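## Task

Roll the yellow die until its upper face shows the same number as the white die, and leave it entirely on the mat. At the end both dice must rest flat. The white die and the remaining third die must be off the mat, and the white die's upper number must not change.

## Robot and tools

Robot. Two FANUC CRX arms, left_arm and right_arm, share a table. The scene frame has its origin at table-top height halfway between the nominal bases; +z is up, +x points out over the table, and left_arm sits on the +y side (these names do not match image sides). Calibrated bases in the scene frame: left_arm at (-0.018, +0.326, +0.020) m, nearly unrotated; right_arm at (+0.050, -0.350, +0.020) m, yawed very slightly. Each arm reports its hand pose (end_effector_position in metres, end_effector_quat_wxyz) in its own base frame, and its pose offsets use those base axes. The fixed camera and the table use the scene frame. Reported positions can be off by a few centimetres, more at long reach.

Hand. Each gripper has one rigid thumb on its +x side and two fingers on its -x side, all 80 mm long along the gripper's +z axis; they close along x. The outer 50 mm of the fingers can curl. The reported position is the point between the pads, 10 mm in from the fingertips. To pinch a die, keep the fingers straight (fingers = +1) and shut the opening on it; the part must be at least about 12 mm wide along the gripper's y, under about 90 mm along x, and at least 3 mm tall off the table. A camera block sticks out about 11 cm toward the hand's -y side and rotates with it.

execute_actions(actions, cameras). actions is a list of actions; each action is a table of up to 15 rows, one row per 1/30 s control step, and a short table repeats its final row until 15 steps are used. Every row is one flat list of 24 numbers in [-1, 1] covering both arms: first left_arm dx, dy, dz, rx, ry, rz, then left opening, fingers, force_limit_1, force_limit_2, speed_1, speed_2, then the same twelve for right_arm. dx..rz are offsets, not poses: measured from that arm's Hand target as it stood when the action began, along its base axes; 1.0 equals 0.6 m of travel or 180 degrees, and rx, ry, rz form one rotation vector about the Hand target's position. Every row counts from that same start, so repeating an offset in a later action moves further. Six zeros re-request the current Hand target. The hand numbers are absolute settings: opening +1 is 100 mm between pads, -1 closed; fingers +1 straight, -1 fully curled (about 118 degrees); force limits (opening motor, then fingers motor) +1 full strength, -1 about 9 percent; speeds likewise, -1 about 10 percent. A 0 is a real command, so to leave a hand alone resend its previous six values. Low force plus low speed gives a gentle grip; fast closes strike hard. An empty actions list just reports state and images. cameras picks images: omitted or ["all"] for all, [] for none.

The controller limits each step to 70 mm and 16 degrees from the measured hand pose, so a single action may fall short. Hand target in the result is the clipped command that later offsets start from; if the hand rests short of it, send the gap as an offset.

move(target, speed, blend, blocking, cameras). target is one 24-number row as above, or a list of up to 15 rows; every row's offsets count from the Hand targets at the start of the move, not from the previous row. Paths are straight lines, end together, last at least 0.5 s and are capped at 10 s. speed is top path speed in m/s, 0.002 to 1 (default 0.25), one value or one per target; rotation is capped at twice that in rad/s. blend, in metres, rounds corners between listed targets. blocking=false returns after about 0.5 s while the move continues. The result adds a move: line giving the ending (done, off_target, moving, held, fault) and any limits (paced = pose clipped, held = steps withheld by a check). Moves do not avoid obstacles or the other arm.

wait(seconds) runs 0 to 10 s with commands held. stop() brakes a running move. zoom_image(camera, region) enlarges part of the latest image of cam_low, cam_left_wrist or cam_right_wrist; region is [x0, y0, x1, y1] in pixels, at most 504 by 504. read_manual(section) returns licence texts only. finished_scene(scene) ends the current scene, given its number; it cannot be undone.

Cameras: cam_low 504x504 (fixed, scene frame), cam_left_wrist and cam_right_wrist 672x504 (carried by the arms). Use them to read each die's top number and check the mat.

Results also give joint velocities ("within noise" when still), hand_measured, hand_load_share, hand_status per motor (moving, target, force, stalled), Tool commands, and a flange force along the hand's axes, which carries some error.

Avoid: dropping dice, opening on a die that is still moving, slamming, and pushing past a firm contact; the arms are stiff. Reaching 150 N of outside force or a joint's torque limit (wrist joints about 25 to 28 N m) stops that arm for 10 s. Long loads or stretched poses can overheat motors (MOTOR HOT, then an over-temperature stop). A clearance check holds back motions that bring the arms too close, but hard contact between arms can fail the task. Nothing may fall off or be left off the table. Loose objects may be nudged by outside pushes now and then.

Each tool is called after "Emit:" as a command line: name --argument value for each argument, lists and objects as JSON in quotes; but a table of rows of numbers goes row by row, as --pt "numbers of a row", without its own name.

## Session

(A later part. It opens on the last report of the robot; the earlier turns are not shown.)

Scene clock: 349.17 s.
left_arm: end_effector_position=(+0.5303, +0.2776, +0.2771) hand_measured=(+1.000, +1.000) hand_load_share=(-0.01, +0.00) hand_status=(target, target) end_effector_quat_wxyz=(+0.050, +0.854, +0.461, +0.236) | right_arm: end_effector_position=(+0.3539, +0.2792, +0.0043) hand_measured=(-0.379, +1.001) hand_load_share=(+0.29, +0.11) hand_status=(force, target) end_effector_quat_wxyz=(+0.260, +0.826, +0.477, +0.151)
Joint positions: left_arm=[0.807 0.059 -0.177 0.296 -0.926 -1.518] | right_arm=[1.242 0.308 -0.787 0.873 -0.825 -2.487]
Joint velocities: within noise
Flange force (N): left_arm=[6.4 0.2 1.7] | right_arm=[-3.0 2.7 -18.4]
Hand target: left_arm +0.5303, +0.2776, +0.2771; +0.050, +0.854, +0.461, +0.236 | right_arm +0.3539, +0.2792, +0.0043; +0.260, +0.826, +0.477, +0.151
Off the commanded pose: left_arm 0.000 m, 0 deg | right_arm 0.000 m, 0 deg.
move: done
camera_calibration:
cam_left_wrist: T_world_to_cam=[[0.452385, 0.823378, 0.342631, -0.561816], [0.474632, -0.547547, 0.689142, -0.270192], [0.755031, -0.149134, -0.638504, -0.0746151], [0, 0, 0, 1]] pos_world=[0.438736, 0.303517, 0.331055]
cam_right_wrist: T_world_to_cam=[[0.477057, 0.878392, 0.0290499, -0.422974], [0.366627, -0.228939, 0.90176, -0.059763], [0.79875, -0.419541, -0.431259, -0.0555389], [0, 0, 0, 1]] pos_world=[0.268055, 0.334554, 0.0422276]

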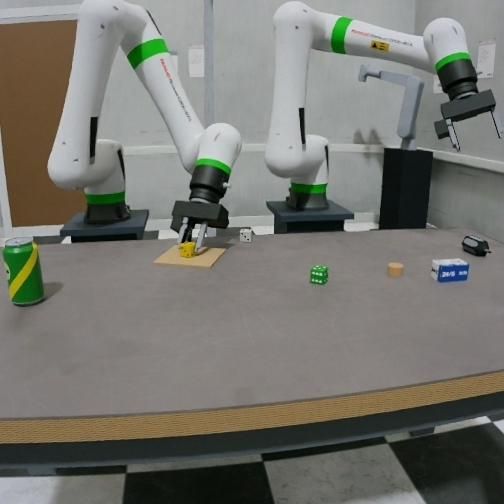

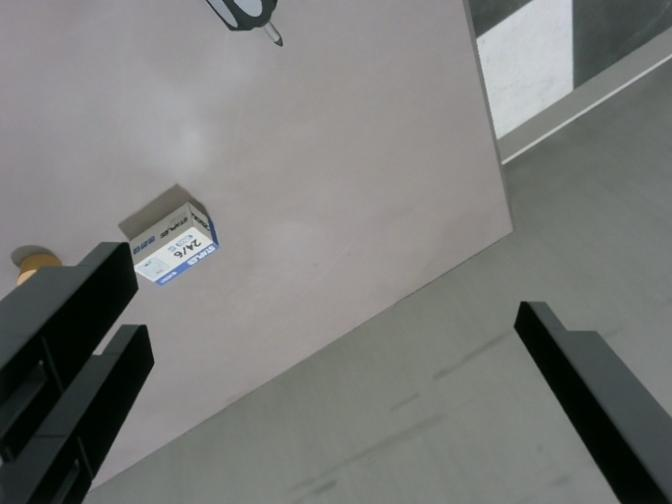

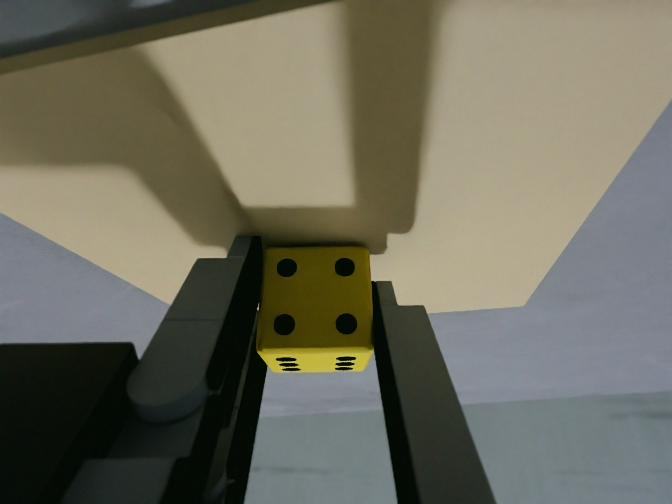

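Emit:
move --pt "0 0 0 0 0 0 1 1 0 0 1 1 0 0 0.001 0 0 0 -1 1 -0.6 0 -1 1" --pt "0 0 0 0 0 0 1 1 0 0 1 1 0 0 0.001 0 0 0 0.3 1 0 0 -0.8 1" --speed 0.02

Emit:
zoom_image --camera "cam_low" --region '[160, 225, 220, 270]'

Scene clock: 360.53 s.
left_arm: end_effector_position=(+0.5303, +0.2776, +0.2771) hand_measured=(+1.000, +1.000) hand_load_share=(-0.01, +0.00) hand_status=(target, target) end_effector_quat_wxyz=(+0.050, +0.854, +0.461, +0.236) | right_arm: end_effector_position=(+0.3539, +0.2792, +0.0049) hand_measured=(+0.297, +1.000) hand_load_share=(-0.01, -0.08) hand_status=(moving, target) end_effector_quat_wxyz=(+0.260, +0.826, +0.477, +0.151)
Joint positions: left_arm=[0.807 0.059 -0.177 0.296 -0.926 -1.518] | right_arm=[1.242 0.307 -0.787 0.871 -0.826 -2.485]
Joint velocities: within noise
Flange force (N): left_arm=[7.2 1.3 1.8] | right_arm=[-1.3 1.2 -3.8]
Hand target: left_arm +0.5303, +0.2776, +0.2771; +0.050, +0.854, +0.461, +0.236 | right_arm +0.3539, +0.2792, +0.0049; +0.260, +0.826, +0.477, +0.151
Off the commanded pose: left_arm 0.000 m, 0 deg | right_arm 0.000 m, 0 deg.
move: done
camera_calibration:
cam_left_wrist: T_world_to_cam=[[0.452385, 0.823378, 0.342631, -0.561816], [0.474632, -0.547547, 0.689142, -0.270192], [0.755031, -0.149134, -0.638504, -0.0746151], [0, 0, 0, 1]] pos_world=[0.438736, 0.303517, 0.331055]
cam_right_wrist: T_world_to_cam=[[0.477094, 0.878376, 0.0289328, -0.422989], [0.366651, -0.228852, 0.901772, -0.0602498], [0.798716, -0.419622, -0.431242, -0.055288], [0, 0, 0, 1]] pos_world=[0.268056, 0.334555, 0.0427273]

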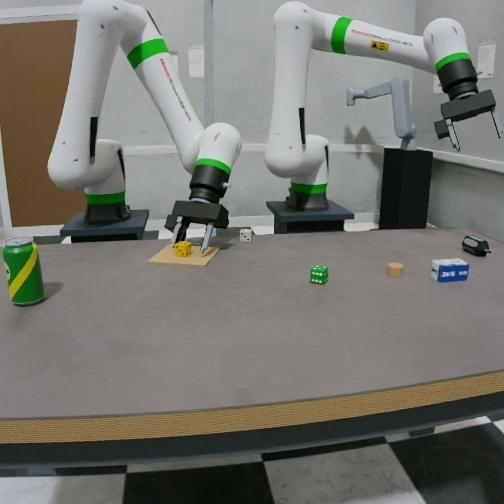

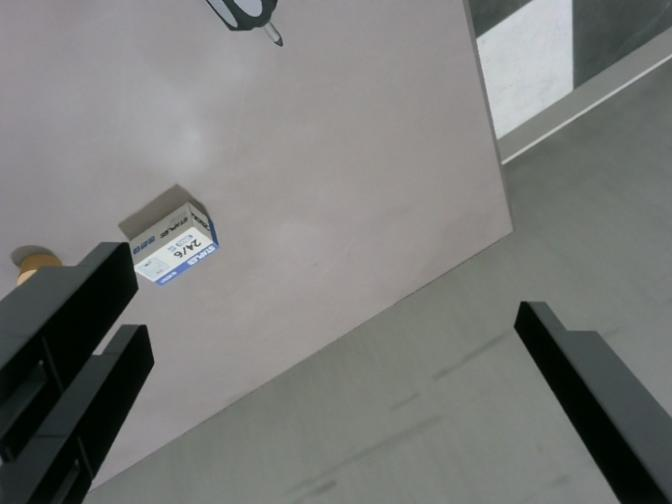

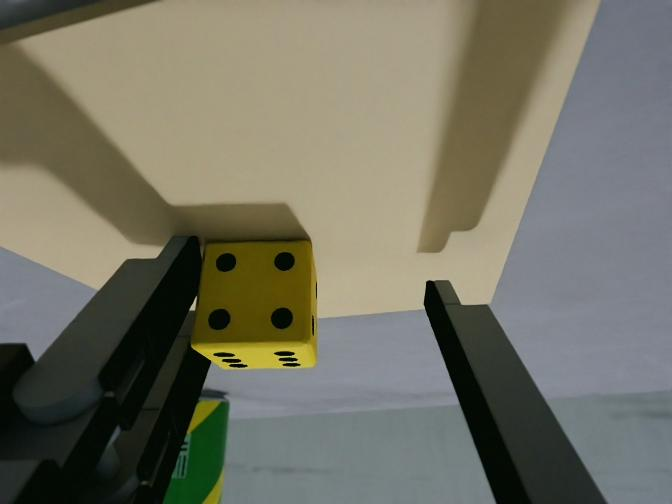

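Scaled by 8.400 from the camera's 504x504 image, which has a finer 720x720 frame.

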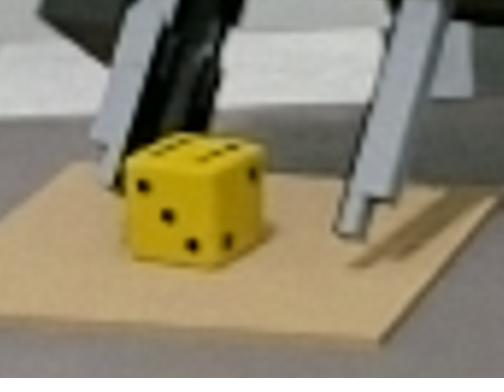

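Emit:
move --pt "0 0 0 0 0 0 1 1 0 0 1 1 0.01 0.0173 0.006 0 0 0 0.3 1 0 0 -0.8 1" --pt "0 0 0 0 0 0 1 1 0 0 1 1 -0.056 0.0556 0.115 0 0 0 0.3 1 0 0 -0.8 1" --pt "0 0 0 0 0 0 1 1 0 0 1 1 -0.056 0.0556 0.35 0 0 0 0.3 1 0 0 -0.8 1" --speed '[0.03,0.08,0.2]'

Emit:
zoom_image --camera "cam_low" --region '[140, 215, 260, 275]'

Scene clock: 373.90 s.
left_arm: end_effector_position=(+0.5303, +0.2776, +0.2771) hand_measured=(+1.000, +1.000) hand_load_share=(-0.01, +0.00) hand_status=(target, target) end_effector_quat_wxyz=(+0.050, +0.854, +0.461, +0.236) | right_arm: end_effector_position=(+0.3203, +0.3125, +0.2149) hand_measured=(+0.298, +1.000) hand_load_share=(+0.00, -0.04) hand_status=(target, target) end_effector_quat_wxyz=(+0.260, +0.826, +0.477, +0.151)
Joint positions: left_arm=[0.807 0.059 -0.177 0.296 -0.926 -1.518] | right_arm=[1.4 0.019 -0.487 0.586 -1.344 -2.141]
Joint velocities: within noise
Flange force (N): left_arm=[6.2 0.2 1.5] | right_arm=[-4.3 -1.8 2.7]
Hand target: left_arm +0.5303, +0.2776, +0.2771; +0.050, +0.854, +0.461, +0.236 | right_arm +0.3203, +0.3125, +0.2149; +0.260, +0.826, +0.477, +0.151
Off the commanded pose: left_arm 0.000 m, 0 deg | right_arm 0.000 m, 0 deg.
move: done
camera_calibration:
cam_left_wrist: T_world_to_cam=[[0.452385, 0.823378, 0.342631, -0.561816], [0.474632, -0.547547, 0.689142, -0.270192], [0.755031, -0.149134, -0.638504, -0.0746151], [0, 0, 0, 1]] pos_world=[0.438736, 0.303517, 0.331055]
cam_right_wrist: T_world_to_cam=[[0.477076, 0.878387, 0.0288893, -0.442273], [0.366675, -0.22881, 0.901774, -0.229703], [0.798716, -0.419622, -0.431242, 0.076083], [0, 0, 0, 1]] pos_world=[0.234456, 0.367855, 0.252727]

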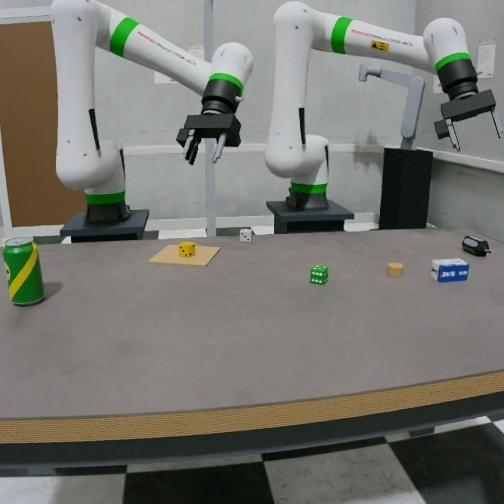

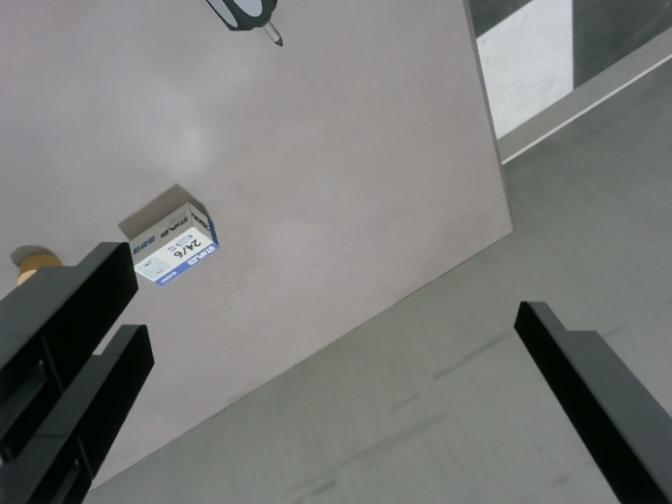

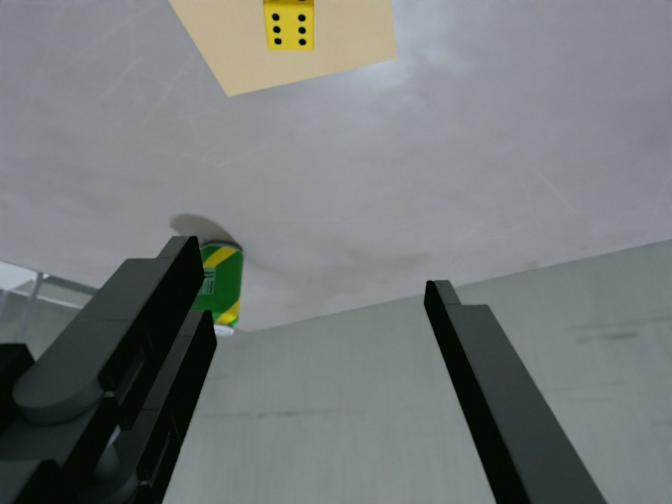

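Scaled by 4.200 from the camera's 504x504 image, which has a finer 720x720 frame.

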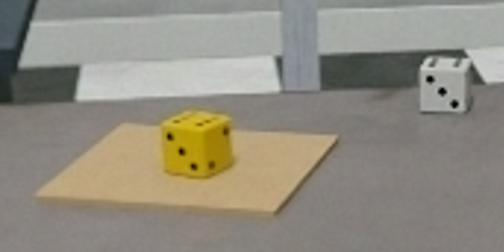

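Six on top, flat, on the mat.

Emit:
finished_scene --scene 2

The scene is finished: the task was done.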